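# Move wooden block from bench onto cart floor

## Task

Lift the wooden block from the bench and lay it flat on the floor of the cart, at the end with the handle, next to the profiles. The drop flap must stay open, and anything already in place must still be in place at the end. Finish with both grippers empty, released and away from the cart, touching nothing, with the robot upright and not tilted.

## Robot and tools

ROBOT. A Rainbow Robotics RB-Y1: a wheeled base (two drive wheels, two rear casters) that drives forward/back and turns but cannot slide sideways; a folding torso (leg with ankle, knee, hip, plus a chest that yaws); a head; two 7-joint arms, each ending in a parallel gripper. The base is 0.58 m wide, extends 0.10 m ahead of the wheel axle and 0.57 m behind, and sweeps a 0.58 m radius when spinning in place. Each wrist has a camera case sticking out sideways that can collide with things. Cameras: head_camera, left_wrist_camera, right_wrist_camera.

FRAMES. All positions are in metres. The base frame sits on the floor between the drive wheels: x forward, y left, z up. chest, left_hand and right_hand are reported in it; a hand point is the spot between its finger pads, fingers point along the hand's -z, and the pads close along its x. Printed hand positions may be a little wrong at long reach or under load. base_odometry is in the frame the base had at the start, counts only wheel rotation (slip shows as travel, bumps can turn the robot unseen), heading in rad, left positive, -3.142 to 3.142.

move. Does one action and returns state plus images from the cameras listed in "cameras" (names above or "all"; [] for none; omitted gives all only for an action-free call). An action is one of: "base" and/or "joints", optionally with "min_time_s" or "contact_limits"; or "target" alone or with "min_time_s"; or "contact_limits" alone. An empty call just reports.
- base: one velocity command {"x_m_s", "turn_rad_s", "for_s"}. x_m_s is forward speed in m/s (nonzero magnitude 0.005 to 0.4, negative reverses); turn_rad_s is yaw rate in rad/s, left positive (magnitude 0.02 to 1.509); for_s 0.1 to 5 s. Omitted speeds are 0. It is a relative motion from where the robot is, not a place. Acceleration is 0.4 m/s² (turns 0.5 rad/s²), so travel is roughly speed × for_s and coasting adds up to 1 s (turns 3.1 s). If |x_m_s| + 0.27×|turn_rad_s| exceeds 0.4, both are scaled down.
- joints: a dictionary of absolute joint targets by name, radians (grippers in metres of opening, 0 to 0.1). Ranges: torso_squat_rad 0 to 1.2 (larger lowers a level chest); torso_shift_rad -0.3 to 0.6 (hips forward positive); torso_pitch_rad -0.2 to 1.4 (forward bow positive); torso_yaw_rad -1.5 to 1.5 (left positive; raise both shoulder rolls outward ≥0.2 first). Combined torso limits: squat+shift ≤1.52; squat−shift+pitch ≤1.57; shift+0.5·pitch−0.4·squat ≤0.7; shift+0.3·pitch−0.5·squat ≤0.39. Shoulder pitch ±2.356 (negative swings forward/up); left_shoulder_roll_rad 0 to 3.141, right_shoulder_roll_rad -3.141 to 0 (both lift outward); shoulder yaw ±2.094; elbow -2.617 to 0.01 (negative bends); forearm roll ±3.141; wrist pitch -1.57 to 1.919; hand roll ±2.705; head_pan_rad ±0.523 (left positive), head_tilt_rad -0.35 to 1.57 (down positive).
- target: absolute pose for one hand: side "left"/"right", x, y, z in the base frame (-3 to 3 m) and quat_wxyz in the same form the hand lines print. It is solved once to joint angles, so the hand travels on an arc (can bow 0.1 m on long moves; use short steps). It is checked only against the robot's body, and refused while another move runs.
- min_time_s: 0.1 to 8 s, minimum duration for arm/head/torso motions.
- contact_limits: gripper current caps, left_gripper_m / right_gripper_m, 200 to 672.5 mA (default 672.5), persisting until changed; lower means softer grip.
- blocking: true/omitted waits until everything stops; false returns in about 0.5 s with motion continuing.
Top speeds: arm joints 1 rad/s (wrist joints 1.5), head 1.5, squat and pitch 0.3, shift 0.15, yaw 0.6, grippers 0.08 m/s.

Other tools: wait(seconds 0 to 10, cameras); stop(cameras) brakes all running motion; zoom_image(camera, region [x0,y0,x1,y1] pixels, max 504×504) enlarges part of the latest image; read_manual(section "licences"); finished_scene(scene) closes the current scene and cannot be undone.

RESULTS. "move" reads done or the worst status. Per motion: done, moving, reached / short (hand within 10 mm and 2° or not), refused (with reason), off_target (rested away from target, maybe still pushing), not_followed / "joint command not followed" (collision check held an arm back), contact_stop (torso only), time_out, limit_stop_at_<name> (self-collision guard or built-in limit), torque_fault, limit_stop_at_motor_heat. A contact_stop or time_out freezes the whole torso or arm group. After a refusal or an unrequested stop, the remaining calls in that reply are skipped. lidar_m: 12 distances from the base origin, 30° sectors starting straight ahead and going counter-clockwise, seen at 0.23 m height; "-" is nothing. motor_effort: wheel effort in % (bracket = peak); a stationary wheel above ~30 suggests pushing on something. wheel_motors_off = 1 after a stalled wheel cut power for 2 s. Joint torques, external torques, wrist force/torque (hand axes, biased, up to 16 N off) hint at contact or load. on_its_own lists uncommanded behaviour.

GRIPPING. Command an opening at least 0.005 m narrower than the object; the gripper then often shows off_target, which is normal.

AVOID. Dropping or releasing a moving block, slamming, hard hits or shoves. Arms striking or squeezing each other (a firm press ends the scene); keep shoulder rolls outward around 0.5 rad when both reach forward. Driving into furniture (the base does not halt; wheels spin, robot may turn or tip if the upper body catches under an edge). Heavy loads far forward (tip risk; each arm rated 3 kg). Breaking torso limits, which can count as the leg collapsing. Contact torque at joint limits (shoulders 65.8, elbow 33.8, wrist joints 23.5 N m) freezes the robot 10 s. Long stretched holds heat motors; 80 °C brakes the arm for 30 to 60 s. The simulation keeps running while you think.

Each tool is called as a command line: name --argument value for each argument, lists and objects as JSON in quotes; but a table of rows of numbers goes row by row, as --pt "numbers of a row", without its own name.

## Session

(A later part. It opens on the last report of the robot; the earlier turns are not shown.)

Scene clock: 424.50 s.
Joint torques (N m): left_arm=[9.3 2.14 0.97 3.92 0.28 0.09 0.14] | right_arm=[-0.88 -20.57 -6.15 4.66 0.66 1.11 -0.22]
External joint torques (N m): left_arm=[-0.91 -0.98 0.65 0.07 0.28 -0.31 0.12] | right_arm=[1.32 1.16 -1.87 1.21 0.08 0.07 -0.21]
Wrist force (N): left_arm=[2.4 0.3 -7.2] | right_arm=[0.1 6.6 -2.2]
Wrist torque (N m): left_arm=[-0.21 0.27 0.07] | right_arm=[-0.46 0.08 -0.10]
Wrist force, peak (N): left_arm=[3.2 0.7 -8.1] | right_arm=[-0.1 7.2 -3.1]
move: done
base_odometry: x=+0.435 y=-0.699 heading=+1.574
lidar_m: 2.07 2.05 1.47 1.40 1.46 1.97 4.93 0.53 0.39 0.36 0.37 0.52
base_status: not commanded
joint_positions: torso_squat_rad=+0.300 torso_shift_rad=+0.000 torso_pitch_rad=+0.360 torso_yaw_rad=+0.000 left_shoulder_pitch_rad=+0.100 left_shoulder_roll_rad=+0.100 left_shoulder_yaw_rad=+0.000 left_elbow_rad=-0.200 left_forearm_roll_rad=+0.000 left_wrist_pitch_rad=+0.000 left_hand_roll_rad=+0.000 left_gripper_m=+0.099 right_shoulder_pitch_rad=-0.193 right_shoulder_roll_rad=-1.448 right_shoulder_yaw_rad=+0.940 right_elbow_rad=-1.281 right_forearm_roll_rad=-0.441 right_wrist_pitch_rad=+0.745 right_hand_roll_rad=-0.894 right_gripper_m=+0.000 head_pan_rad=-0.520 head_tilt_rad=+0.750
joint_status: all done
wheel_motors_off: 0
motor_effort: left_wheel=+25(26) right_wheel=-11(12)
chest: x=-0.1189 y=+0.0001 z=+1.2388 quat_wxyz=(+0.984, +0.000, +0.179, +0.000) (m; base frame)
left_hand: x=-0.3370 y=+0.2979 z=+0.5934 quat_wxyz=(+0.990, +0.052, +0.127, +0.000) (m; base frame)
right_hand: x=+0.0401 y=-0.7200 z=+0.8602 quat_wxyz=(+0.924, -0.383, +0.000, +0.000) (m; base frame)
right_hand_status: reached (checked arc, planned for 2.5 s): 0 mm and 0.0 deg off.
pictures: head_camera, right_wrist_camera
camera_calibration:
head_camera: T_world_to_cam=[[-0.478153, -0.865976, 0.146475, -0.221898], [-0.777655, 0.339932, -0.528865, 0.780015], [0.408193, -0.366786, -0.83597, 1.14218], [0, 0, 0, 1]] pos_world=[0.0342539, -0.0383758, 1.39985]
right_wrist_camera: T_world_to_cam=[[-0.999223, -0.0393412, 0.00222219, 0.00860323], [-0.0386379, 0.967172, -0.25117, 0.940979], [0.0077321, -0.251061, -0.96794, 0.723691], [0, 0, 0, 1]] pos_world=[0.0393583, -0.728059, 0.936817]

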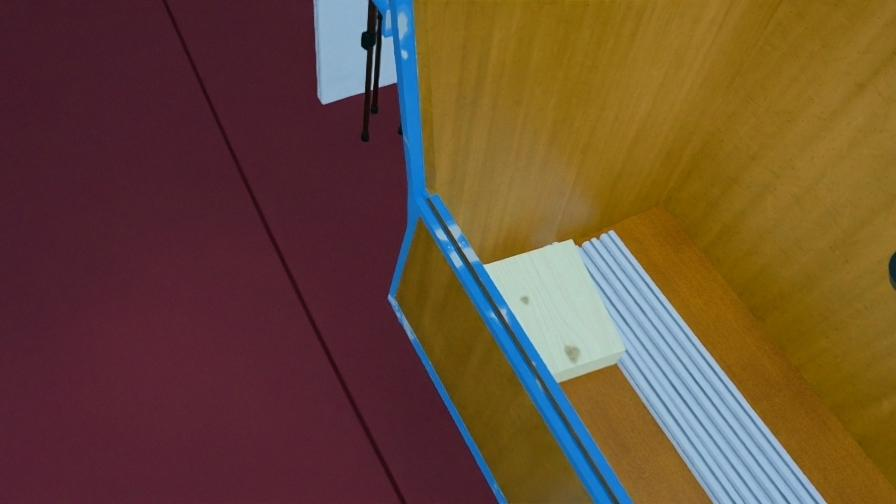

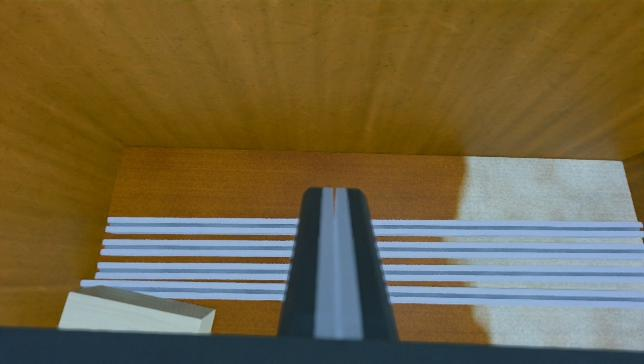

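move --base '{"turn_rad_s": -0.2, "for_s": 0.5}'

move --base '{"x_m_s": 0.15, "for_s": 2.07}'

move --base '{"turn_rad_s": 0.2, "for_s": 0.5}' --cameras '["head_camera", "right_wrist_camera"]'

Scene clock: 431.77 s.
Joint torques (N m): left_arm=[9.33 1.92 1.06 3.84 0.14 0.29 0.31] | right_arm=[-1.43 -21.04 -5.61 4.4 0.64 1.23 -0.31]
External joint torques (N m): left_arm=[-0.89 -1.19 0.74 -0.01 0.14 -0.11 0.3] | right_arm=[0.77 0.69 -1.33 0.95 0.05 0.18 -0.3]
Wrist force (N): left_arm=[2.2 0.7 -7.4] | right_arm=[-0.3 6.8 -2.5]
Wrist torque (N m): left_arm=[-0.30 0.25 0.05] | right_arm=[-0.52 0.08 -0.11]
Wrist force, peak (N): left_arm=[3.5 0.7 -8.5] | right_arm=[0.4 7.3 -2.7]
move: done
base_odometry: x=+0.435 y=-0.699 heading=+1.475
lidar_m: 2.05 2.29 1.52 1.40 1.43 1.81 3.81 0.60 0.41 0.37 0.37 0.45
base_status: done (sent for 0.5 of 0.5 s)
joint_positions: torso_squat_rad=+0.300 torso_shift_rad=+0.000 torso_pitch_rad=+0.360 torso_yaw_rad=+0.000 left_shoulder_pitch_rad=+0.100 left_shoulder_roll_rad=+0.100 left_shoulder_yaw_rad=+0.000 left_elbow_rad=-0.200 left_forearm_roll_rad=+0.000 left_wrist_pitch_rad=+0.000 left_hand_roll_rad=+0.000 left_gripper_m=+0.099 right_shoulder_pitch_rad=-0.193 right_shoulder_roll_rad=-1.448 right_shoulder_yaw_rad=+0.939 right_elbow_rad=-1.281 right_forearm_roll_rad=-0.441 right_wrist_pitch_rad=+0.745 right_hand_roll_rad=-0.894 right_gripper_m=+0.000 head_pan_rad=-0.520 head_tilt_rad=+0.750
joint_status: not commanded
wheel_motors_off: 0
motor_effort: left_wheel=+24(46) right_wheel=-3(32)
chest: x=-0.1189 y=+0.0001 z=+1.2388 quat_wxyz=(+0.984, +0.000, +0.179, +0.000) (m; base frame)
left_hand: x=-0.3371 y=+0.2979 z=+0.5934 quat_wxyz=(+0.990, +0.052, +0.127, +0.000) (m; base frame)
right_hand: x=+0.0401 y=-0.7200 z=+0.8601 quat_wxyz=(+0.924, -0.383, +0.000, +0.000) (m; base frame)
pictures: none

Scene clock: 434.57 s.
Joint torques (N m): left_arm=[9.77 1.93 0.85 3.97 0.15 0.27 0.28] | right_arm=[-2.4 -21.15 -5.31 4.35 0.57 1.21 -0.34]
External joint torques (N m): left_arm=[-0.45 -1.19 0.52 0.12 0.14 -0.13 0.26] | right_arm=[-0.21 0.58 -1.03 0.9 -0.02 0.17 -0.34]
Wrist force (N): left_arm=[2.5 0.4 -8.0] | right_arm=[0.4 6.7 -2.5]
Wrist torque (N m): left_arm=[-0.23 0.26 0.06] | right_arm=[-0.52 0.11 -0.09]
Wrist force, peak (N): left_arm=[2.9 0.2 -8.2] | right_arm=[0.7 7.3 -2.5]
move: done
base_odometry: x=+0.465 y=-0.391 heading=+1.474
lidar_m: 1.75 2.35 1.55 1.44 1.47 1.83 3.89 0.54 0.37 0.34 0.32 0.96
base_status: done (sent for 2.07 of 2.07 s)
joint_positions: torso_squat_rad=+0.300 torso_shift_rad=+0.000 torso_pitch_rad=+0.360 torso_yaw_rad=+0.000 left_shoulder_pitch_rad=+0.100 left_shoulder_roll_rad=+0.100 left_shoulder_yaw_rad=+0.000 left_elbow_rad=-0.200 left_forearm_roll_rad=+0.000 left_wrist_pitch_rad=+0.000 left_hand_roll_rad=+0.000 left_gripper_m=+0.099 right_shoulder_pitch_rad=-0.193 right_shoulder_roll_rad=-1.448 right_shoulder_yaw_rad=+0.939 right_elbow_rad=-1.281 right_forearm_roll_rad=-0.441 right_wrist_pitch_rad=+0.745 right_hand_roll_rad=-0.894 right_gripper_m=+0.000 head_pan_rad=-0.520 head_tilt_rad=+0.750
joint_status: not commanded
wheel_motors_off: 0
motor_effort: left_wheel=-7(51) right_wheel=+9(44)
chest: x=-0.1189 y=+0.0001 z=+1.2388 quat_wxyz=(+0.984, +0.000, +0.179, +0.000) (m; base frame)
left_hand: x=-0.3370 y=+0.2979 z=+0.5934 quat_wxyz=(+0.990, +0.052, +0.127, +0.000) (m; base frame)
right_hand: x=+0.0400 y=-0.7200 z=+0.8601 quat_wxyz=(+0.924, -0.383, +0.000, +0.000) (m; base frame)
pictures: none

Scene clock: 435.83 s.
Joint torques (N m): left_arm=[9.57 1.58 0.81 3.78 0.21 0.21 0.17] | right_arm=[-1.86 -21.52 -5.04 4.54 0.8 1.16 -0.23]
External joint torques (N m): left_arm=[-0.64 -1.55 0.48 -0.07 0.21 -0.19 0.15] | right_arm=[0.33 0.21 -0.76 1.1 0.21 0.11 -0.23]
Wrist force (N): left_arm=[2.7 0.5 -7.7] | right_arm=[0.1 7.3 -2.5]
Wrist torque (N m): left_arm=[-0.28 0.27 0.09] | right_arm=[-0.55 0.11 -0.08]
Wrist force, peak (N): left_arm=[2.6 0.5 -8.4] | right_arm=[-0.4 7.4 -2.9]
move: done
base_odometry: x=+0.465 y=-0.391 heading=+1.573
lidar_m: 4.07 2.11 1.51 1.43 1.49 2.02 5.22 0.49 0.36 0.34 0.33 0.95
base_status: done (sent for 0.5 of 0.5 s)
joint_positions: torso_squat_rad=+0.300 torso_shift_rad=+0.000 torso_pitch_rad=+0.360 torso_yaw_rad=+0.000 left_shoulder_pitch_rad=+0.100 left_shoulder_roll_rad=+0.100 left_shoulder_yaw_rad=+0.000 left_elbow_rad=-0.200 left_forearm_roll_rad=+0.000 left_wrist_pitch_rad=+0.000 left_hand_roll_rad=+0.000 left_gripper_m=+0.099 right_shoulder_pitch_rad=-0.193 right_shoulder_roll_rad=-1.448 right_shoulder_yaw_rad=+0.939 right_elbow_rad=-1.281 right_forearm_roll_rad=-0.441 right_wrist_pitch_rad=+0.745 right_hand_roll_rad=-0.894 right_gripper_m=+0.000 head_pan_rad=-0.520 head_tilt_rad=+0.750
joint_status: not commanded
wheel_motors_off: 0
motor_effort: left_wheel=-22(42) right_wheel=+3(36)
chest: x=-0.1190 y=+0.0001 z=+1.2388 quat_wxyz=(+0.984, +0.000, +0.179, +0.000) (m; base frame)
left_hand: x=-0.3370 y=+0.2979 z=+0.5934 quat_wxyz=(+0.990, +0.052, +0.127, +0.000) (m; base frame)
right_hand: x=+0.0400 y=-0.7200 z=+0.8601 quat_wxyz=(+0.924, -0.383, +0.000, +0.000) (m; base frame)
pictures: head_camera, right_wrist_camera
camera_calibration:
head_camera: T_world_to_cam=[[-0.478136, -0.865993, 0.146435, -0.22189], [-0.777622, 0.339905, -0.528931, 0.780027], [0.408276, -0.366772, -0.835936, 1.14217], [0, 0, 0, 1]] pos_world=[0.0341538, -0.038376, 1.39985]
right_wrist_camera: T_world_to_cam=[[-0.999228, -0.0392167, 0.00228826, 0.00853165], [-0.0385349, 0.967207, -0.251047, 0.940882], [0.00763204, -0.250942, -0.967972, 0.723812], [0, 0, 0, 1]] pos_world=[0.0392577, -0.728059, 0.936816]

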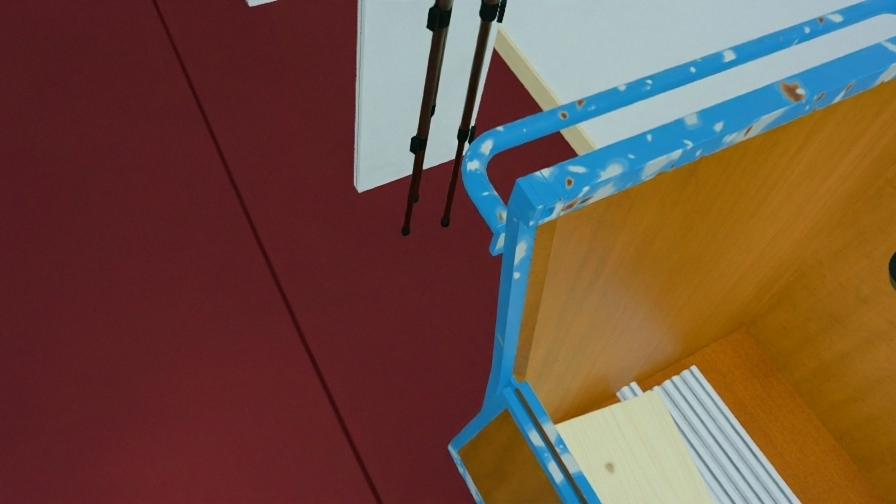

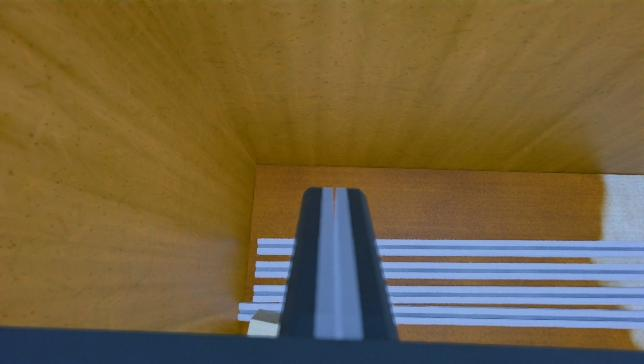

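move --target '{"side": "right", "x": 0.085, "y": -0.715, "z": 0.81, "quat_wxyz": [0.9537, -0.3007, 0, 0]}' --min_time_s 2

move --joints '{"torso_squat_rad": 0.95, "head_tilt_rad": 0.9}' --cameras '["head_camera", "right_wrist_camera"]'

Scene clock: 443.63 s.
Joint torques (N m): left_arm=[9.49 2.12 0.74 4.06 0.22 0.28 0.22] | right_arm=[-5.75 -21.49 -5.57 5.13 0.45 0.31 0.09]
External joint torques (N m): left_arm=[-0.72 -1.01 0.41 0.21 0.22 -0.12 0.21] | right_arm=[-1.52 0.98 -1.44 1.28 -0.16 -0.01 0.1]
Wrist force (N): left_arm=[2.8 0.5 -7.4] | right_arm=[0.0 6.1 -3.2]
Wrist torque (N m): left_arm=[-0.27 0.27 0.09] | right_arm=[-0.48 0.10 -0.12]
Wrist force, peak (N): left_arm=[3.2 0.4 -8.3] | right_arm=[0.3 7.7 -2.1]
move: done
base_odometry: x=+0.465 y=-0.391 heading=+1.573
lidar_m: 4.07 2.11 1.50 1.43 1.49 2.02 5.23 0.47 0.36 0.32 0.33 0.94
base_status: not commanded
joint_positions: torso_squat_rad=+0.300 torso_shift_rad=+0.000 torso_pitch_rad=+0.360 torso_yaw_rad=+0.000 left_shoulder_pitch_rad=+0.100 left_shoulder_roll_rad=+0.100 left_shoulder_yaw_rad=+0.000 left_elbow_rad=-0.200 left_forearm_roll_rad=+0.000 left_wrist_pitch_rad=+0.000 left_hand_roll_rad=+0.000 left_gripper_m=+0.099 right_shoulder_pitch_rad=-0.391 right_shoulder_roll_rad=-1.231 right_shoulder_yaw_rad=+0.917 right_elbow_rad=-0.847 right_forearm_roll_rad=-0.846 right_wrist_pitch_rad=+0.567 right_hand_roll_rad=-0.330 right_gripper_m=+0.000 head_pan_rad=-0.520 head_tilt_rad=+0.750
joint_status: all done
wheel_motors_off: 0
motor_effort: left_wheel=-22(24) right_wheel=+3(5)
chest: x=-0.1190 y=+0.0001 z=+1.2388 quat_wxyz=(+0.984, +0.000, +0.179, +0.000) (m; base frame)
left_hand: x=-0.3370 y=+0.2979 z=+0.5934 quat_wxyz=(+0.990, +0.052, +0.127, +0.000) (m; base frame)
right_hand: x=+0.0849 y=-0.7147 z=+0.8102 quat_wxyz=(+0.953, -0.303, -0.002, +0.000) (m; base frame)
right_hand_status: reached (checked arc, planned for 2.0 s): 0 mm and 0.4 deg off.
pictures: none

Scene clock: 446.57 s.
Joint torques (N m): left_arm=[9.62 2.07 1.1 3.83 0.24 0.2 0.29] | right_arm=[-5.64 -22.61 -5.63 4.79 0.34 0.27 0.29]
External joint torques (N m): left_arm=[-0.6 -1.06 0.77 -0.02 0.23 -0.19 0.28] | right_arm=[-1.41 -0.15 -1.5 0.93 -0.28 -0.04 0.3]
Wrist force (N): left_arm=[3.2 0.4 -7.9] | right_arm=[0.3 6.0 -3.3]
Wrist torque (N m): left_arm=[-0.21 0.32 0.07] | right_arm=[-0.46 0.12 -0.11]
Wrist force, peak (N): left_arm=[3.2 0.1 -8.6] | right_arm=[0.6 6.8 -3.6]
move: done
base_odometry: x=+0.465 y=-0.391 heading=+1.573
lidar_m: 4.06 2.11 1.51 1.44 1.48 2.01 5.22 0.49 0.35 0.33 0.34 0.95
base_status: not commanded
joint_positions: torso_squat_rad=+0.950 torso_shift_rad=+0.000 torso_pitch_rad=+0.360 torso_yaw_rad=+0.000 left_shoulder_pitch_rad=+0.100 left_shoulder_roll_rad=+0.100 left_shoulder_yaw_rad=+0.000 left_elbow_rad=-0.200 left_forearm_roll_rad=+0.000 left_wrist_pitch_rad=+0.000 left_hand_roll_rad=+0.000 left_gripper_m=+0.099 right_shoulder_pitch_rad=-0.391 right_shoulder_roll_rad=-1.231 right_shoulder_yaw_rad=+0.917 right_elbow_rad=-0.847 right_forearm_roll_rad=-0.846 right_wrist_pitch_rad=+0.567 right_hand_roll_rad=-0.330 right_gripper_m=+0.000 head_pan_rad=-0.520 head_tilt_rad=+0.900
joint_status: all done
wheel_motors_off: 0
motor_effort: left_wheel=-22(24) right_wheel=+3(5)
chest: x=-0.1190 y=+0.0001 z=+0.9773 quat_wxyz=(+0.984, +0.000, +0.179, +0.000) (m; base frame)
left_hand: x=-0.3370 y=+0.2979 z=+0.3318 quat_wxyz=(+0.990, +0.052, +0.127, +0.000) (m; base frame)
right_hand: x=+0.0848 y=-0.7146 z=+0.5486 quat_wxyz=(+0.953, -0.303, -0.002, +0.000) (m; base frame)
pictures: head_camera, right_wrist_camera
camera_calibration:
head_camera: T_world_to_cam=[[-0.481778, -0.863608, 0.148563, -0.186208], [-0.828348, 0.393516, -0.398729, 0.48964], [0.285884, -0.31516, -0.904955, 0.999956], [0, 0, 0, 1]] pos_world=[0.0300104, -0.0383458, 1.12781]
right_wrist_camera: T_world_to_cam=[[-0.999123, -0.0408811, -0.00902452, 0.0592503], [-0.0399805, 0.995662, -0.0840199, 0.788101], [0.0124202, -0.0835854, -0.996423, 0.557943], [0, 0, 0, 1]] pos_world=[0.0837773, -0.735624, 0.622699]

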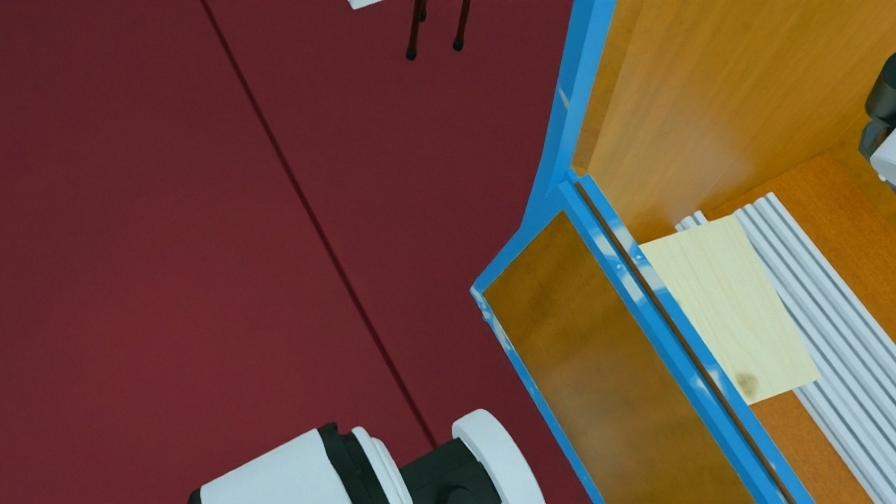

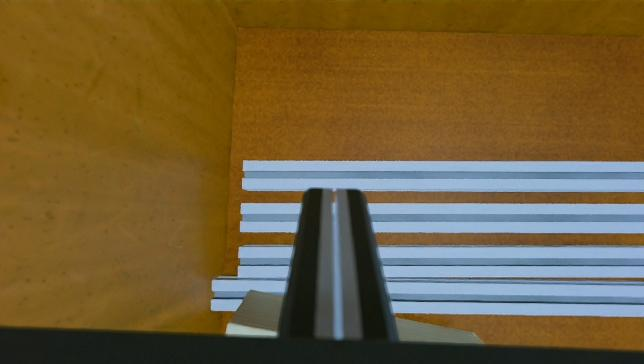

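move --joints '{"torso_squat_rad": 1.195}'

move --target '{"side": "right", "x": 0.087, "y": -0.715, "z": 0.378, "quat_wxyz": [0.9537, -0.3007, 0, 0]}' --min_time_s 1.5 --cameras '["head_camera", "right_wrist_camera"]'

Scene clock: 451.67 s.
Joint torques (N m): left_arm=[9.21 1.85 1.2 3.75 0.19 0.22 0.29] | right_arm=[-5.72 -22.92 -5.86 4.74 0.33 0.32 0.14]
External joint torques (N m): left_arm=[-1 -1.27 0.87 -0.1 0.19 -0.18 0.28] | right_arm=[-1.5 -0.45 -1.73 0.88 -0.29 0 0.14]
Motor temperatures (°C): left_arm=[31 28 31 35 34 32 37] | right_arm=[34 32 32 30 35 37 34]
Wrist force (N): left_arm=[2.5 0.0 -7.7] | right_arm=[-0.3 6.1 -3.4]
Wrist torque (N m): left_arm=[-0.20 0.27 0.08] | right_arm=[-0.50 0.04 -0.10]
Wrist force, peak (N): left_arm=[3.7 -0.8 -8.0] | right_arm=[0.3 6.5 -4.0]
move: done
base_odometry: x=+0.465 y=-0.391 heading=+1.573
lidar_m: 4.06 2.11 1.52 1.45 1.49 2.03 5.61 0.50 0.35 0.34 0.34 0.95
base_status: not commanded
joint_positions: torso_squat_rad=+1.195 torso_shift_rad=+0.000 torso_pitch_rad=+0.360 torso_yaw_rad=+0.000 left_shoulder_pitch_rad=+0.100 left_shoulder_roll_rad=+0.100 left_shoulder_yaw_rad=+0.000 left_elbow_rad=-0.200 left_forearm_roll_rad=+0.000 left_wrist_pitch_rad=+0.000 left_hand_roll_rad=+0.000 left_gripper_m=+0.099 right_shoulder_pitch_rad=-0.391 right_shoulder_roll_rad=-1.231 right_shoulder_yaw_rad=+0.917 right_elbow_rad=-0.847 right_forearm_roll_rad=-0.846 right_wrist_pitch_rad=+0.567 right_hand_roll_rad=-0.330 right_gripper_m=+0.000 head_pan_rad=-0.520 head_tilt_rad=+0.900
joint_status: all done
wheel_motors_off: 0
motor_effort: left_wheel=-22(24) right_wheel=+4(5)
chest: x=-0.1190 y=+0.0000 z=+0.8270 quat_wxyz=(+0.984, +0.000, +0.179, +0.000) (m; base frame)
left_hand: x=-0.3370 y=+0.2979 z=+0.1815 quat_wxyz=(+0.990, +0.052, +0.127, +0.000) (m; base frame)
right_hand: x=+0.0848 y=-0.7146 z=+0.3983 quat_wxyz=(+0.953, -0.303, -0.002, +0.000) (m; base frame)
pictures: none

Scene clock: 453.50 s.
Joint torques (N m): left_arm=[9.29 2.13 1.05 3.9 0.29 0.14 0.18] | right_arm=[-6.16 -21.52 -5.11 5.47 0.32 0.12 0.23]
External joint torques (N m): left_arm=[-0.92 -1 0.72 0.06 0.28 -0.25 0.16] | right_arm=[-1.49 0.52 -1.8 1.41 -0.27 -0.05 0.24]
Wrist force (N): left_arm=[3.3 -0.3 -7.6] | right_arm=[0.2 6.3 -3.6]
Wrist torque (N m): left_arm=[-0.17 0.34 0.08] | right_arm=[-0.49 0.14 -0.10]
Wrist force, peak (N): left_arm=[3.2 0.6 -8.4] | right_arm=[0.3 6.8 -3.5]
move: done
base_odometry: x=+0.465 y=-0.391 heading=+1.573
lidar_m: 4.05 2.11 1.51 1.44 1.48 2.01 5.59 0.48 0.35 0.34 0.34 0.96
base_status: not commanded
joint_positions: torso_squat_rad=+1.195 torso_shift_rad=+0.000 torso_pitch_rad=+0.360 torso_yaw_rad=+0.000 left_shoulder_pitch_rad=+0.100 left_shoulder_roll_rad=+0.100 left_shoulder_yaw_rad=+0.000 left_elbow_rad=-0.200 left_forearm_roll_rad=+0.000 left_wrist_pitch_rad=+0.000 left_hand_roll_rad=+0.000 left_gripper_m=+0.099 right_shoulder_pitch_rad=-0.454 right_shoulder_roll_rad=-1.113 right_shoulder_yaw_rad=+0.914 right_elbow_rad=-0.642 right_forearm_roll_rad=-0.905 right_wrist_pitch_rad=+0.519 right_hand_roll_rad=-0.189 right_gripper_m=+0.000 head_pan_rad=-0.520 head_tilt_rad=+0.900
joint_status: all done
wheel_motors_off: 0
motor_effort: left_wheel=-23(24) right_wheel=+3(5)
chest: x=-0.1190 y=+0.0000 z=+0.8270 quat_wxyz=(+0.984, +0.000, +0.179, +0.000) (m; base frame)
left_hand: x=-0.3370 y=+0.2979 z=+0.1815 quat_wxyz=(+0.990, +0.052, +0.127, +0.000) (m; base frame)
right_hand: x=+0.0867 y=-0.7149 z=+0.3782 quat_wxyz=(+0.953, -0.302, -0.001, +0.000) (m; base frame)
right_hand_status: reached (checked arc, planned for 1.5 s): 0 mm and 0.1 deg off.
pictures: head_camera, right_wrist_camera
camera_calibration:
head_camera: T_world_to_cam=[[-0.481789, -0.863603, 0.148558, -0.163889], [-0.828342, 0.393528, -0.398731, 0.429753], [0.285884, -0.315161, -0.904955, 0.864032], [0, 0, 0, 1]] pos_world=[0.0300104, -0.0383458, 0.977613]
right_wrist_camera: T_world_to_cam=[[-0.999198, -0.0396345, -0.00563454, 0.0591673], [-0.0390474, 0.995936, -0.0811607, 0.773183], [0.0088284, -0.0808756, -0.996685, 0.39051], [0, 0, 0, 1]] pos_world=[0.0858631, -0.736112, 0.452301]

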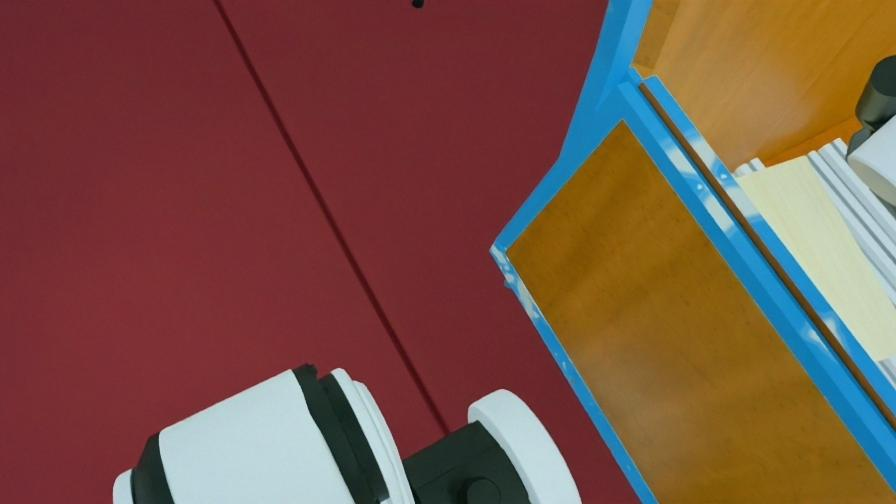

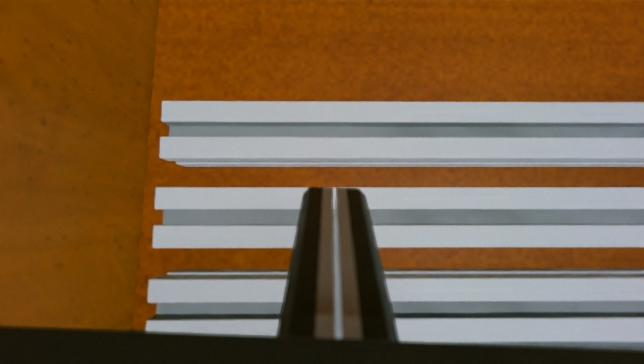

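move --target '{"side": "right", "x": 0.087, "y": -0.675, "z": 0.378, "quat_wxyz": [0.9537, -0.3007, 0, 0]}' --min_time_s 2

move --target '{"side": "right", "x": 0.087, "y": -0.65, "z": 0.378, "quat_wxyz": [0.9537, -0.3007, 0, 0]}' --min_time_s 2 --cameras '["head_camera", "right_wrist_camera"]'

Scene clock: 457.63 s.
Joint torques (N m): left_arm=[9.16 2.12 0.93 3.8 0.21 0.15 0.31] | right_arm=[-3.25 -23.71 -3.1 2.79 0.65 0.7 -0.29]
External joint torques (N m): left_arm=[-1.05 -1 0.6 -0.05 0.21 -0.24 0.29] | right_arm=[1.3 -2.53 1.31 -0.17 0.03 0.18 -0.28]
Wrist force (N): left_arm=[3.2 0.2 -7.1] | right_arm=[0.0 6.0 -3.5]
Wrist torque (N m): left_arm=[-0.18 0.39 0.06] | right_arm=[-0.50 0.13 -0.11]
Wrist force, peak (N): left_arm=[2.1 0.0 -8.6] | right_arm=[0.5 6.6 -3.7]
move: done
base_odometry: x=+0.465 y=-0.391 heading=+1.573
lidar_m: 4.07 2.11 1.52 1.44 1.50 2.01 5.62 0.48 0.35 0.33 0.34 0.95
base_status: not commanded
joint_positions: torso_squat_rad=+1.195 torso_shift_rad=+0.000 torso_pitch_rad=+0.360 torso_yaw_rad=+0.000 left_shoulder_pitch_rad=+0.100 left_shoulder_roll_rad=+0.100 left_shoulder_yaw_rad=+0.000 left_elbow_rad=-0.200 left_forearm_roll_rad=+0.000 left_wrist_pitch_rad=+0.000 left_hand_roll_rad=+0.000 left_gripper_m=+0.099 right_shoulder_pitch_rad=-0.391 right_shoulder_roll_rad=-1.213 right_shoulder_yaw_rad=+0.946 right_elbow_rad=-0.978 right_forearm_roll_rad=-0.705 right_wrist_pitch_rad=+0.653 right_hand_roll_rad=-0.522 right_gripper_m=+0.000 head_pan_rad=-0.520 head_tilt_rad=+0.900
joint_status: all done
wheel_motors_off: 0
motor_effort: left_wheel=-22(24) right_wheel=+2(5)
chest: x=-0.1190 y=+0.0000 z=+0.8270 quat_wxyz=(+0.984, +0.000, +0.179, +0.000) (m; base frame)
left_hand: x=-0.3370 y=+0.2979 z=+0.1815 quat_wxyz=(+0.990, +0.052, +0.127, +0.000) (m; base frame)
right_hand: x=+0.0876 y=-0.6746 z=+0.3776 quat_wxyz=(+0.955, -0.297, +0.002, +0.000) (m; base frame)
right_hand_status: reached (checked arc, planned for 2.0 s): 1 mm and 0.5 deg off.
pictures: none

Scene clock: 459.97 s.
Joint torques (N m): left_arm=[9.5 2.25 0.72 3.8 0.29 0.24 0.38] | right_arm=[-2.99 -22.28 -3.65 1.91 0.78 0.87 -0.29]
External joint torques (N m): left_arm=[-0.72 -0.88 0.39 -0.05 0.28 -0.15 0.36] | right_arm=[1.54 -1.85 1.1 -0.32 0.14 0.21 -0.28]
Wrist force (N): left_arm=[3.4 0.0 -8.2] | right_arm=[0.4 5.9 -2.8]
Wrist torque (N m): left_arm=[-0.17 0.36 0.03] | right_arm=[-0.45 0.12 -0.10]
Wrist force, peak (N): left_arm=[2.6 0.2 -8.6] | right_arm=[0.0 6.6 -3.3]
move: done
base_odometry: x=+0.465 y=-0.391 heading=+1.573
lidar_m: 4.05 2.11 1.51 1.43 1.48 2.03 5.61 0.48 0.35 0.33 0.34 0.95
base_status: not commanded
joint_positions: torso_squat_rad=+1.195 torso_shift_rad=+0.000 torso_pitch_rad=+0.360 torso_yaw_rad=+0.000 left_shoulder_pitch_rad=+0.100 left_shoulder_roll_rad=+0.100 left_shoulder_yaw_rad=+0.000 left_elbow_rad=-0.200 left_forearm_roll_rad=+0.000 left_wrist_pitch_rad=+0.000 left_hand_roll_rad=+0.000 left_gripper_m=+0.099 right_shoulder_pitch_rad=-0.368 right_shoulder_roll_rad=-1.242 right_shoulder_yaw_rad=+0.953 right_elbow_rad=-1.130 right_forearm_roll_rad=-0.605 right_wrist_pitch_rad=+0.738 right_hand_roll_rad=-0.668 right_gripper_m=+0.000 head_pan_rad=-0.520 head_tilt_rad=+0.900
joint_status: all done
wheel_motors_off: 0
motor_effort: left_wheel=-23(24) right_wheel=+4(5)
chest: x=-0.1190 y=+0.0000 z=+0.8270 quat_wxyz=(+0.984, +0.000, +0.179, +0.000) (m; base frame)
left_hand: x=-0.3370 y=+0.2979 z=+0.1815 quat_wxyz=(+0.990, +0.052, +0.127, +0.000) (m; base frame)
right_hand: x=+0.0875 y=-0.6500 z=+0.3778 quat_wxyz=(+0.954, -0.300, +0.000, +0.000) (m; base frame)
right_hand_status: reached (checked arc, planned for 2.0 s): 1 mm and 0.1 deg off.
pictures: head_camera, right_wrist_camera
camera_calibration:
head_camera: T_world_to_cam=[[-0.481789, -0.863603, 0.148558, -0.163889], [-0.828342, 0.393528, -0.398731, 0.429753], [0.285884, -0.315161, -0.904955, 0.864032], [0, 0, 0, 1]] pos_world=[0.0300104, -0.0383458, 0.977613]
right_wrist_camera: T_world_to_cam=[[-0.99925, -0.0384201, -0.00478959, 0.063056], [-0.0379364, 0.996294, -0.0772004, 0.707178], [0.00773789, -0.0769608, -0.997004, 0.398087], [0, 0, 0, 1]] pos_world=[0.0867562, -0.671497, 0.451791]

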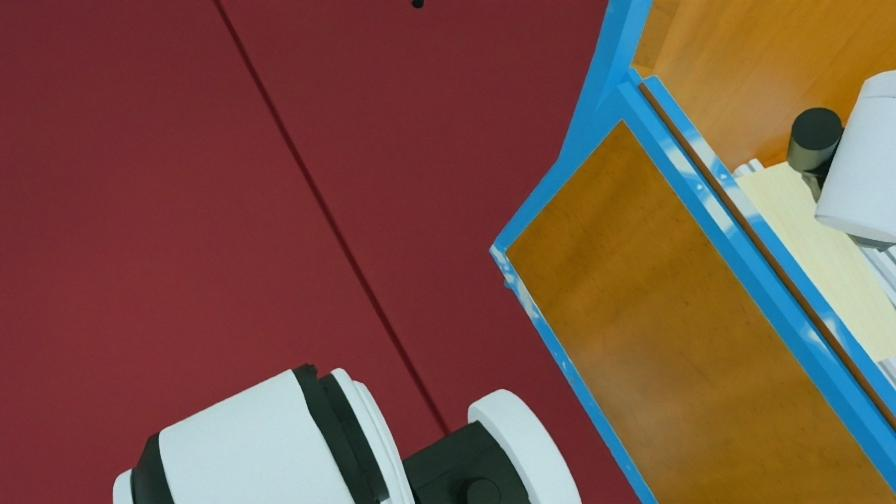

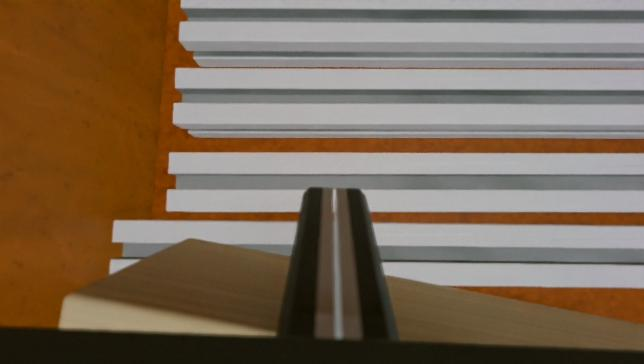

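move --target '{"side": "right", "x": 0.087, "y": -0.625, "z": 0.378, "quat_wxyz": [0.9537, -0.3007, 0, 0]}' --min_time_s 2.5 --cameras '["right_wrist_camera"]'

Scene clock: 463.87 s.
Joint torques (N m): left_arm=[9.16 1.86 0.81 3.85 0.31 0.2 0.22] | right_arm=[-1.35 -6.18 -0.57 -8.75 -2.56 -1.96 -0.09]
External joint torques (N m): left_arm=[-1.05 -1.25 0.49 0 0.3 -0.2 0.2] | right_arm=[3.23 13.55 4.4 -10.33 -3.22 -2.71 -0.09]
Wrist force (N): left_arm=[3.1 -0.3 -7.1] | right_arm=[5.1 -15.9 -8.1]
Wrist torque (N m): left_arm=[-0.11 0.34 0.07] | right_arm=[-0.62 0.14 -0.30]
Wrist force, peak (N): left_arm=[3.3 0.1 -8.0] | right_arm=[5.4 -21.6 -10.4]
move: done
base_odometry: x=+0.465 y=-0.391 heading=+1.573
lidar_m: 4.07 2.11 1.51 1.44 1.49 2.01 5.59 0.49 0.36 0.33 0.34 0.96
base_status: not commanded
joint_positions: torso_squat_rad=+1.195 torso_shift_rad=+0.000 torso_pitch_rad=+0.360 torso_yaw_rad=+0.000 left_shoulder_pitch_rad=+0.100 left_shoulder_roll_rad=+0.100 left_shoulder_yaw_rad=+0.000 left_elbow_rad=-0.200 left_forearm_roll_rad=+0.000 left_wrist_pitch_rad=+0.000 left_hand_roll_rad=+0.000 left_gripper_m=+0.099 right_shoulder_pitch_rad=-0.356 right_shoulder_roll_rad=-1.260 right_shoulder_yaw_rad=+0.956 right_elbow_rad=-1.251 right_forearm_roll_rad=-0.541 right_wrist_pitch_rad=+0.822 right_hand_roll_rad=-0.766 right_gripper_m=+0.000 head_pan_rad=-0.520 head_tilt_rad=+0.900
joint_status: all done
wheel_motors_off: 0
motor_effort: left_wheel=-23(24) right_wheel=+5(7)
chest: x=-0.1190 y=+0.0001 z=+0.8270 quat_wxyz=(+0.984, +0.000, +0.179, +0.000) (m; base frame)
left_hand: x=-0.3370 y=+0.2978 z=+0.1814 quat_wxyz=(+0.991, +0.052, +0.127, +0.000) (m; base frame)
right_hand: x=+0.0878 y=-0.6281 z=+0.3802 quat_wxyz=(+0.953, -0.304, +0.000, -0.001) (m; base frame)
right_hand_status: reached (checked arc, planned for 2.5 s): 4 mm and 0.4 deg off.
pictures: right_wrist_camera
camera_calibration:
right_wrist_camera: T_world_to_cam=[[-0.999275, -0.037595, -0.00597267, 0.0652089], [-0.0369509, 0.995683, -0.0851501, 0.688122], [0.0091481, -0.0848677, -0.99635, 0.396878], [0, 0, 0, 1]] pos_world=[0.0869576, -0.649017, 0.454412]

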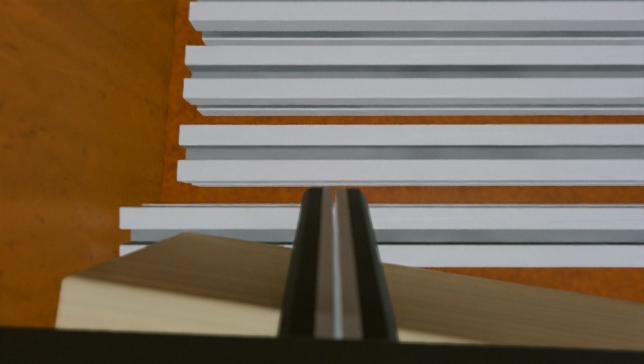

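move --target '{"side": "right", "x": 0.087, "y": -0.605, "z": 0.378, "quat_wxyz": [0.9537, -0.3007, 0, 0]}' --min_time_s 2.5 --cameras '["right_wrist_camera"]'

Scene clock: 467.57 s.
Joint torques (N m): left_arm=[9.37 2.01 1.07 3.67 0.25 0.19 0.2] | right_arm=[-3.53 2.64 -1.03 -13.5 -3.4 -4.29 -0.17]
External joint torques (N m): left_arm=[-0.84 -1.1 0.74 -0.18 0.24 -0.21 0.18] | right_arm=[1.11 21.76 4.06 -14.55 -4.06 -5.1 -0.17]
Wrist force (N): left_arm=[3.1 -0.3 -7.3] | right_arm=[2.3 -25.7 -7.3]
Wrist torque (N m): left_arm=[-0.14 0.35 0.06] | right_arm=[-0.70 0.12 -0.31]
Wrist force, peak (N): left_arm=[3.4 0.0 -8.5] | right_arm=[-4.1 -33.7 -0.7]
move: done
base_odometry: x=+0.465 y=-0.391 heading=+1.573
lidar_m: 4.07 2.12 1.52 1.43 1.49 2.01 5.61 0.48 0.34 0.32 0.32 0.94
base_status: not commanded
joint_positions: torso_squat_rad=+1.195 torso_shift_rad=+0.000 torso_pitch_rad=+0.360 torso_yaw_rad=+0.000 left_shoulder_pitch_rad=+0.100 left_shoulder_roll_rad=+0.100 left_shoulder_yaw_rad=+0.000 left_elbow_rad=-0.200 left_forearm_roll_rad=+0.000 left_wrist_pitch_rad=+0.000 left_hand_roll_rad=+0.000 left_gripper_m=+0.099 right_shoulder_pitch_rad=-0.351 right_shoulder_roll_rad=-1.265 right_shoulder_yaw_rad=+0.959 right_elbow_rad=-1.334 right_forearm_roll_rad=-0.502 right_wrist_pitch_rad=+0.888 right_hand_roll_rad=-0.826 right_gripper_m=+0.000 head_pan_rad=-0.520 head_tilt_rad=+0.900
joint_status: all done
wheel_motors_off: 0
motor_effort: left_wheel=-24(24) right_wheel=+5(6)
chest: x=-0.1191 y=+0.0002 z=+0.8270 quat_wxyz=(+0.984, +0.000, +0.179, +0.000) (m; base frame)
left_hand: x=-0.3369 y=+0.2977 z=+0.1813 quat_wxyz=(+0.991, +0.052, +0.127, +0.000) (m; base frame)
right_hand: x=+0.0875 y=-0.6098 z=+0.3812 quat_wxyz=(+0.952, -0.306, +0.000, -0.001) (m; base frame)
right_hand_status: reached (checked arc, planned for 2.5 s): 6 mm and 0.6 deg off.
pictures: right_wrist_camera
camera_calibration:
right_wrist_camera: T_world_to_cam=[[-0.999297, -0.0370822, -0.00546562, 0.0656098], [-0.0364466, 0.995335, -0.0893302, 0.671234], [0.00875268, -0.0890682, -0.995987, 0.3968], [0, 0, 0, 1]] pos_world=[0.0865549, -0.630328, 0.455528]

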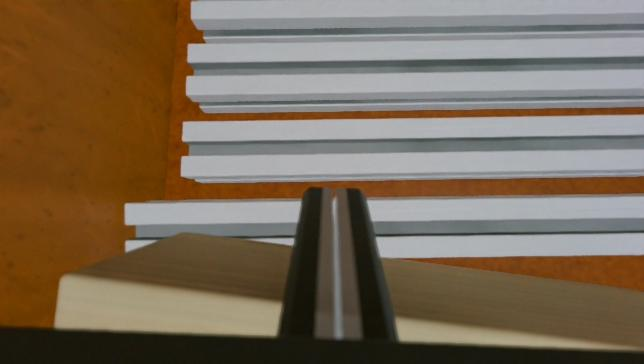

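move --target '{"side": "right", "x": 0.08, "y": -0.68, "z": 0.40, "quat_wxyz": [0.9537, -0.3007, 0, 0]}' --min_time_s 1.5 --cameras '["right_wrist_camera"]'

move --target '{"side": "right", "x": -0.03, "y": -0.66, "z": 0.50, "quat_wxyz": [0.9763, -0.2164, 0, 0]}' --min_time_s 1.5

move --target '{"side": "right", "x": -0.16, "y": -0.58, "z": 0.45, "quat_wxyz": [0.9763, -0.2164, 0, 0]}' --min_time_s 2 --cameras '["right_wrist_camera", "head_camera"]'

Scene clock: 476.13 s.
Joint torques (N m): left_arm=[9.56 1.94 0.99 3.69 0.37 0.11 0.24] | right_arm=[-2.94 -24.07 -6.28 3.89 0.35 0.55 0.19]
External joint torques (N m): left_arm=[-0.65 -1.19 0.66 -0.16 0.37 -0.28 0.23] | right_arm=[1.09 -2.55 -1.61 0.91 -0.27 -0.05 0.19]
Wrist force (N): left_arm=[2.0 -0.3 -7.9] | right_arm=[-0.2 6.3 -3.3]
Wrist torque (N m): left_arm=[-0.13 0.24 0.05] | right_arm=[-0.51 0.06 -0.08]
Wrist force, peak (N): left_arm=[3.7 0.0 -8.2] | right_arm=[1.9 -26.5 -6.8]
move: done
base_odometry: x=+0.465 y=-0.391 heading=+1.573
lidar_m: 4.07 2.10 1.50 1.44 1.48 2.02 5.60 0.46 0.34 0.33 0.32 0.95
base_status: not commanded
joint_positions: torso_squat_rad=+1.195 torso_shift_rad=+0.000 torso_pitch_rad=+0.360 torso_yaw_rad=+0.000 left_shoulder_pitch_rad=+0.100 left_shoulder_roll_rad=+0.100 left_shoulder_yaw_rad=+0.000 left_elbow_rad=-0.200 left_forearm_roll_rad=+0.000 left_wrist_pitch_rad=+0.000 left_hand_roll_rad=+0.000 left_gripper_m=+0.099 right_shoulder_pitch_rad=-0.341 right_shoulder_roll_rad=-1.314 right_shoulder_yaw_rad=+0.950 right_elbow_rad=-1.116 right_forearm_roll_rad=-0.688 right_wrist_pitch_rad=+0.668 right_hand_roll_rad=-0.601 right_gripper_m=+0.000 head_pan_rad=-0.520 head_tilt_rad=+0.900
joint_status: all done
wheel_motors_off: 0
motor_effort: left_wheel=-23(24) right_wheel=+3(5)
chest: x=-0.1191 y=+0.0001 z=+0.8270 quat_wxyz=(+0.984, +0.000, +0.179, +0.000) (m; base frame)
left_hand: x=-0.3370 y=+0.2978 z=+0.1815 quat_wxyz=(+0.991, +0.052, +0.127, +0.000) (m; base frame)
right_hand: x=+0.0803 y=-0.6794 z=+0.3995 quat_wxyz=(+0.954, -0.301, -0.001, +0.000) (m; base frame)
right_hand_status: reached (checked arc, planned for 1.5 s): 1 mm and 0.1 deg off.
pictures: right_wrist_camera
camera_calibration:
right_wrist_camera: T_world_to_cam=[[-0.999172, -0.0401211, -0.00676467, 0.0543926], [-0.0394586, 0.996061, -0.0794051, 0.738686], [0.00992385, -0.0790724, -0.996819, 0.415891], [0, 0, 0, 1]] pos_world=[0.0793678, -0.700709, 0.473591]

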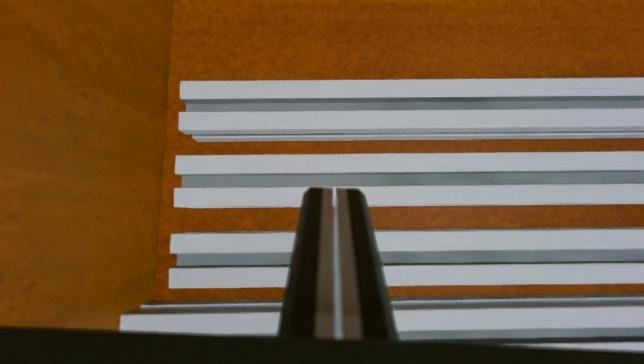

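Scene clock: 477.97 s.
Joint torques (N m): left_arm=[9.33 2.05 0.96 3.83 0.18 0.2 0.32] | right_arm=[-0.02 -20.67 0.07 3.97 0.09 0.83 -0.08]
External joint torques (N m): left_arm=[-0.89 -1.07 0.63 -0.02 0.18 -0.2 0.31] | right_arm=[0.69 -1.61 1.12 0.35 0.03 0.1 -0.07]
Wrist force (N): left_arm=[3.0 0.3 -7.7] | right_arm=[0.1 5.9 -4.2]
Wrist torque (N m): left_arm=[-0.19 0.32 0.07] | right_arm=[-0.51 0.13 -0.10]
Wrist force, peak (N): left_arm=[2.3 0.2 -8.9] | right_arm=[0.0 6.9 -3.6]
move: done
base_odometry: x=+0.465 y=-0.391 heading=+1.573
lidar_m: 4.08 2.12 1.51 1.45 1.50 2.01 5.61 0.47 0.34 0.32 0.33 0.95
base_status: not commanded
joint_positions: torso_squat_rad=+1.195 torso_shift_rad=+0.000 torso_pitch_rad=+0.360 torso_yaw_rad=+0.000 left_shoulder_pitch_rad=+0.100 left_shoulder_roll_rad=+0.100 left_shoulder_yaw_rad=+0.000 left_elbow_rad=-0.200 left_forearm_roll_rad=+0.000 left_wrist_pitch_rad=+0.000 left_hand_roll_rad=+0.000 left_gripper_m=+0.099 right_shoulder_pitch_rad=+0.091 right_shoulder_roll_rad=-1.894 right_shoulder_yaw_rad=+1.021 right_elbow_rad=-1.693 right_forearm_roll_rad=-0.518 right_wrist_pitch_rad=+0.282 right_hand_roll_rad=-1.164 right_gripper_m=+0.000 head_pan_rad=-0.520 head_tilt_rad=+0.900
joint_status: all done
wheel_motors_off: 0
motor_effort: left_wheel=-23(24) right_wheel=+3(6)
chest: x=-0.1190 y=+0.0001 z=+0.8270 quat_wxyz=(+0.984, +0.000, +0.179, +0.000) (m; base frame)
left_hand: x=-0.3370 y=+0.2979 z=+0.1815 quat_wxyz=(+0.991, +0.052, +0.127, +0.000) (m; base frame)
right_hand: x=-0.0295 y=-0.6598 z=+0.4998 quat_wxyz=(+0.977, -0.213, +0.005, -0.001) (m; base frame)
right_hand_status: reached (checked arc, planned for 1.5 s): 1 mm and 0.7 deg off.
pictures: none

Scene clock: 480.30 s.
Joint torques (N m): left_arm=[9.2 1.95 1 3.82 0.14 0.16 0.23] | right_arm=[5.7 -13.17 1.99 0.61 -0.08 1.07 -0.13]
External joint torques (N m): left_arm=[-1.01 -1.18 0.67 -0.03 0.14 -0.23 0.22] | right_arm=[1.15 1.13 0.45 -0.02 0.03 0.29 -0.13]
Wrist force (N): left_arm=[2.9 -0.1 -8.3] | right_arm=[0.1 5.8 -3.7]
Wrist torque (N m): left_arm=[-0.16 0.30 0.10] | right_arm=[-0.50 0.12 -0.08]
Wrist force, peak (N): left_arm=[3.3 0.6 -8.6] | right_arm=[-0.1 6.7 -4.5]
move: done
base_odometry: x=+0.465 y=-0.391 heading=+1.573
lidar_m: 4.06 2.11 1.51 1.44 1.49 2.01 5.61 0.48 0.35 0.32 0.33 0.95
base_status: not commanded
joint_positions: torso_squat_rad=+1.195 torso_shift_rad=+0.000 torso_pitch_rad=+0.360 torso_yaw_rad=+0.000 left_shoulder_pitch_rad=+0.100 left_shoulder_roll_rad=+0.100 left_shoulder_yaw_rad=+0.000 left_elbow_rad=-0.200 left_forearm_roll_rad=+0.000 left_wrist_pitch_rad=+0.000 left_hand_roll_rad=+0.000 left_gripper_m=+0.099 right_shoulder_pitch_rad=+0.384 right_shoulder_roll_rad=-1.674 right_shoulder_yaw_rad=+1.044 right_elbow_rad=-1.882 right_forearm_roll_rad=+0.343 right_wrist_pitch_rad=+0.638 right_hand_roll_rad=-1.868 right_gripper_m=+0.000 head_pan_rad=-0.520 head_tilt_rad=+0.900
joint_status: all done
wheel_motors_off: 0
motor_effort: left_wheel=-23(24) right_wheel=+3(5)
chest: x=-0.1190 y=+0.0001 z=+0.8270 quat_wxyz=(+0.984, +0.000, +0.179, +0.000) (m; base frame)
left_hand: x=-0.3370 y=+0.2979 z=+0.1815 quat_wxyz=(+0.991, +0.052, +0.127, +0.000) (m; base frame)
right_hand: x=-0.1596 y=-0.5797 z=+0.4501 quat_wxyz=(+0.976, -0.217, +0.003, +0.000) (m; base frame)
right_hand_status: reached (checked arc, planned for 2.0 s): 1 mm and 0.4 deg off.
pictures: head_camera, right_wrist_camera
camera_calibration:
head_camera: T_world_to_cam=[[-0.481709, -0.863647, 0.148559, -0.163894], [-0.828347, 0.393416, -0.39883, 0.429846], [0.286003, -0.315178, -0.904912, 0.863984], [0, 0, 0, 1]] pos_world=[0.0300102, -0.0383461, 0.977613]
right_wrist_camera: T_world_to_cam=[[-0.99935, -0.0356095, -0.00566057, -0.178771], [-0.035986, 0.994845, 0.0948086, 0.555384], [0.0022553, 0.0949507, -0.995479, 0.575657], [0, 0, 0, 1]] pos_world=[-0.159967, -0.613545, 0.519388]

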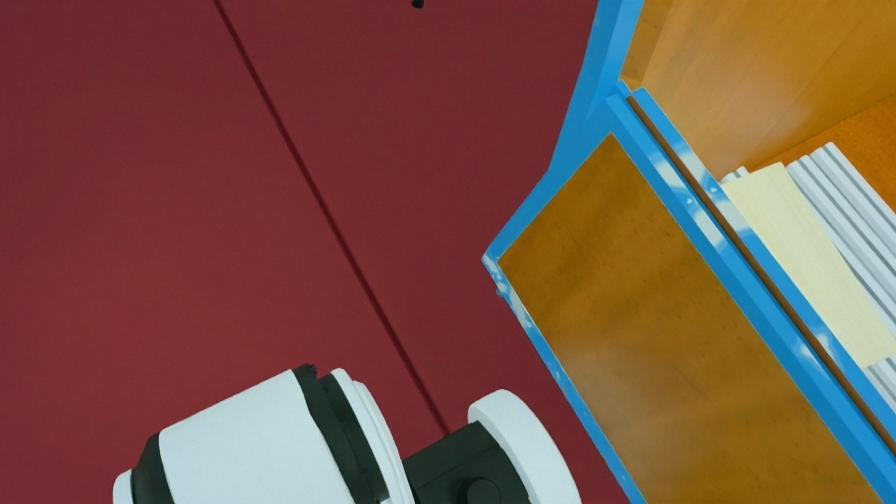

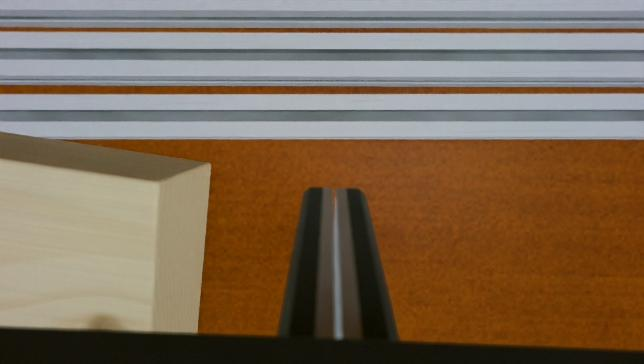

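move --target '{"side": "right", "x": -0.165, "y": -0.572, "z": 0.345, "quat_wxyz": [0.9763, -0.2164, 0, 0]}' --min_time_s 2

move --target '{"side": "right", "x": -0.165, "y": -0.61, "z": 0.345, "quat_wxyz": [0.9763, -0.2164, 0, 0]}' --min_time_s 2 --cameras '["right_wrist_camera", "head_camera"]'

Scene clock: 486.97 s.
Joint torques (N m): left_arm=[9.42 1.79 0.68 3.83 0.37 0.19 0.29] | right_arm=[4.73 -14.58 -2.13 2.13 -0.39 0.83 0.01]
External joint torques (N m): left_arm=[-0.79 -1.33 0.35 -0.02 0.36 -0.21 0.27] | right_arm=[-1.42 0.96 -2.06 1.07 -0.39 0.02 0.02]
Wrist force (N): left_arm=[2.3 0.3 -7.9] | right_arm=[0.2 5.8 -3.9]
Wrist torque (N m): left_arm=[-0.19 0.24 0.06] | right_arm=[-0.49 0.09 -0.08]
Wrist force, peak (N): left_arm=[3.0 0.3 -8.4] | right_arm=[-0.4 6.4 -4.6]
move: done
base_odometry: x=+0.465 y=-0.391 heading=+1.573
lidar_m: 4.06 2.09 1.51 1.44 1.50 2.03 5.61 0.48 0.34 0.32 0.33 0.94
base_status: not commanded
joint_positions: torso_squat_rad=+1.195 torso_shift_rad=+0.000 torso_pitch_rad=+0.360 torso_yaw_rad=+0.000 left_shoulder_pitch_rad=+0.100 left_shoulder_roll_rad=+0.100 left_shoulder_yaw_rad=+0.000 left_elbow_rad=-0.200 left_forearm_roll_rad=+0.000 left_wrist_pitch_rad=+0.000 left_hand_roll_rad=+0.000 left_gripper_m=+0.099 right_shoulder_pitch_rad=+0.218 right_shoulder_roll_rad=-1.271 right_shoulder_yaw_rad=+1.043 right_elbow_rad=-1.464 right_forearm_roll_rad=+0.261 right_wrist_pitch_rad=+0.558 right_hand_roll_rad=-1.616 right_gripper_m=+0.000 head_pan_rad=-0.520 head_tilt_rad=+0.900
joint_status: all done
wheel_motors_off: 0
motor_effort: left_wheel=-24(24) right_wheel=+4(5)
chest: x=-0.1190 y=+0.0001 z=+0.8270 quat_wxyz=(+0.984, +0.000, +0.179, +0.000) (m; base frame)
left_hand: x=-0.3370 y=+0.2979 z=+0.1815 quat_wxyz=(+0.991, +0.052, +0.127, +0.000) (m; base frame)
right_hand: x=-0.1653 y=-0.5720 z=+0.3452 quat_wxyz=(+0.976, -0.216, +0.000, +0.000) (m; base frame)
right_hand_status: reached (checked arc, planned for 2.0 s): 0 mm and 0.0 deg off.
pictures: none

Scene clock: 489.30 s.
Joint torques (N m): left_arm=[9.41 2.27 0.82 3.74 0.22 0.18 0.3] | right_arm=[4.78 -15.51 -2.12 3.52 0.16 0.71 -0.36]
External joint torques (N m): left_arm=[-0.81 -0.86 0.49 -0.11 0.21 -0.22 0.29] | right_arm=[-1.45 1.15 -1.81 1.24 0.19 -0.1 -0.36]
Wrist force (N): left_arm=[2.6 0.4 -8.0] | right_arm=[0.1 5.2 -3.5]
Wrist torque (N m): left_arm=[-0.27 0.29 0.07] | right_arm=[-0.40 0.12 -0.11]
Wrist force, peak (N): left_arm=[3.5 0.3 -8.1] | right_arm=[0.1 6.1 -4.3]
move: done
base_odometry: x=+0.465 y=-0.391 heading=+1.573
lidar_m: 4.06 2.10 1.51 1.44 1.50 2.02 5.61 0.47 0.34 0.31 0.33 0.94
base_status: not commanded
joint_positions: torso_squat_rad=+1.195 torso_shift_rad=+0.000 torso_pitch_rad=+0.360 torso_yaw_rad=+0.000 left_shoulder_pitch_rad=+0.100 left_shoulder_roll_rad=+0.100 left_shoulder_yaw_rad=+0.000 left_elbow_rad=-0.200 left_forearm_roll_rad=+0.000 left_wrist_pitch_rad=+0.000 left_hand_roll_rad=+0.000 left_gripper_m=+0.099 right_shoulder_pitch_rad=+0.204 right_shoulder_roll_rad=-1.266 right_shoulder_yaw_rad=+1.030 right_elbow_rad=-1.309 right_forearm_roll_rad=+0.285 right_wrist_pitch_rad=+0.412 right_hand_roll_rad=-1.644 right_gripper_m=+0.000 head_pan_rad=-0.520 head_tilt_rad=+0.900
joint_status: all done
wheel_motors_off: 0
motor_effort: left_wheel=-23(24) right_wheel=+4(5)
chest: x=-0.1190 y=+0.0001 z=+0.8270 quat_wxyz=(+0.984, +0.000, +0.179, +0.000) (m; base frame)
left_hand: x=-0.3370 y=+0.2979 z=+0.1815 quat_wxyz=(+0.991, +0.052, +0.127, +0.000) (m; base frame)
right_hand: x=-0.1655 y=-0.6098 z=+0.3457 quat_wxyz=(+0.976, -0.217, +0.001, +0.000) (m; base frame)
right_hand_status: reached (checked arc, planned for 2.0 s): 1 mm and 0.2 deg off.
pictures: head_camera, right_wrist_camera
camera_calibration:
head_camera: T_world_to_cam=[[-0.481709, -0.863647, 0.148559, -0.163894], [-0.828347, 0.393416, -0.39883, 0.429846], [0.286003, -0.315178, -0.904912, 0.863984], [0, 0, 0, 1]] pos_world=[0.0300102, -0.0383461, 0.977613]
right_wrist_camera: T_world_to_cam=[[-0.999277, -0.0369367, -0.00896164, -0.185984], [-0.0376169, 0.994854, 0.0940746, 0.594955], [0.00544072, 0.0943437, -0.995525, 0.47474], [0, 0, 0, 1]] pos_world=[-0.166052, -0.643552, 0.414979]

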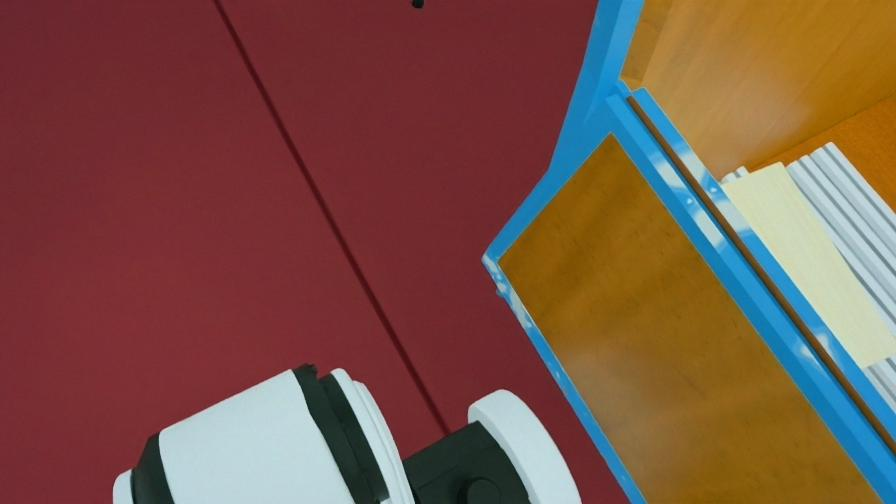

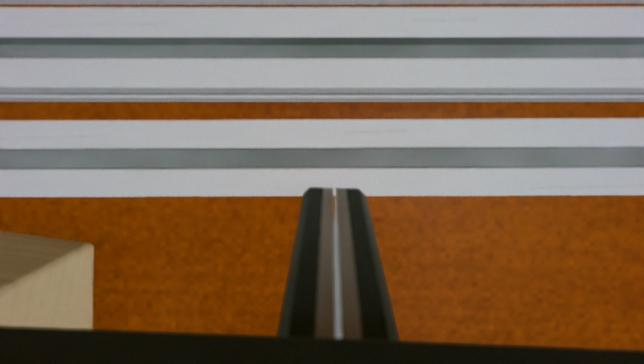

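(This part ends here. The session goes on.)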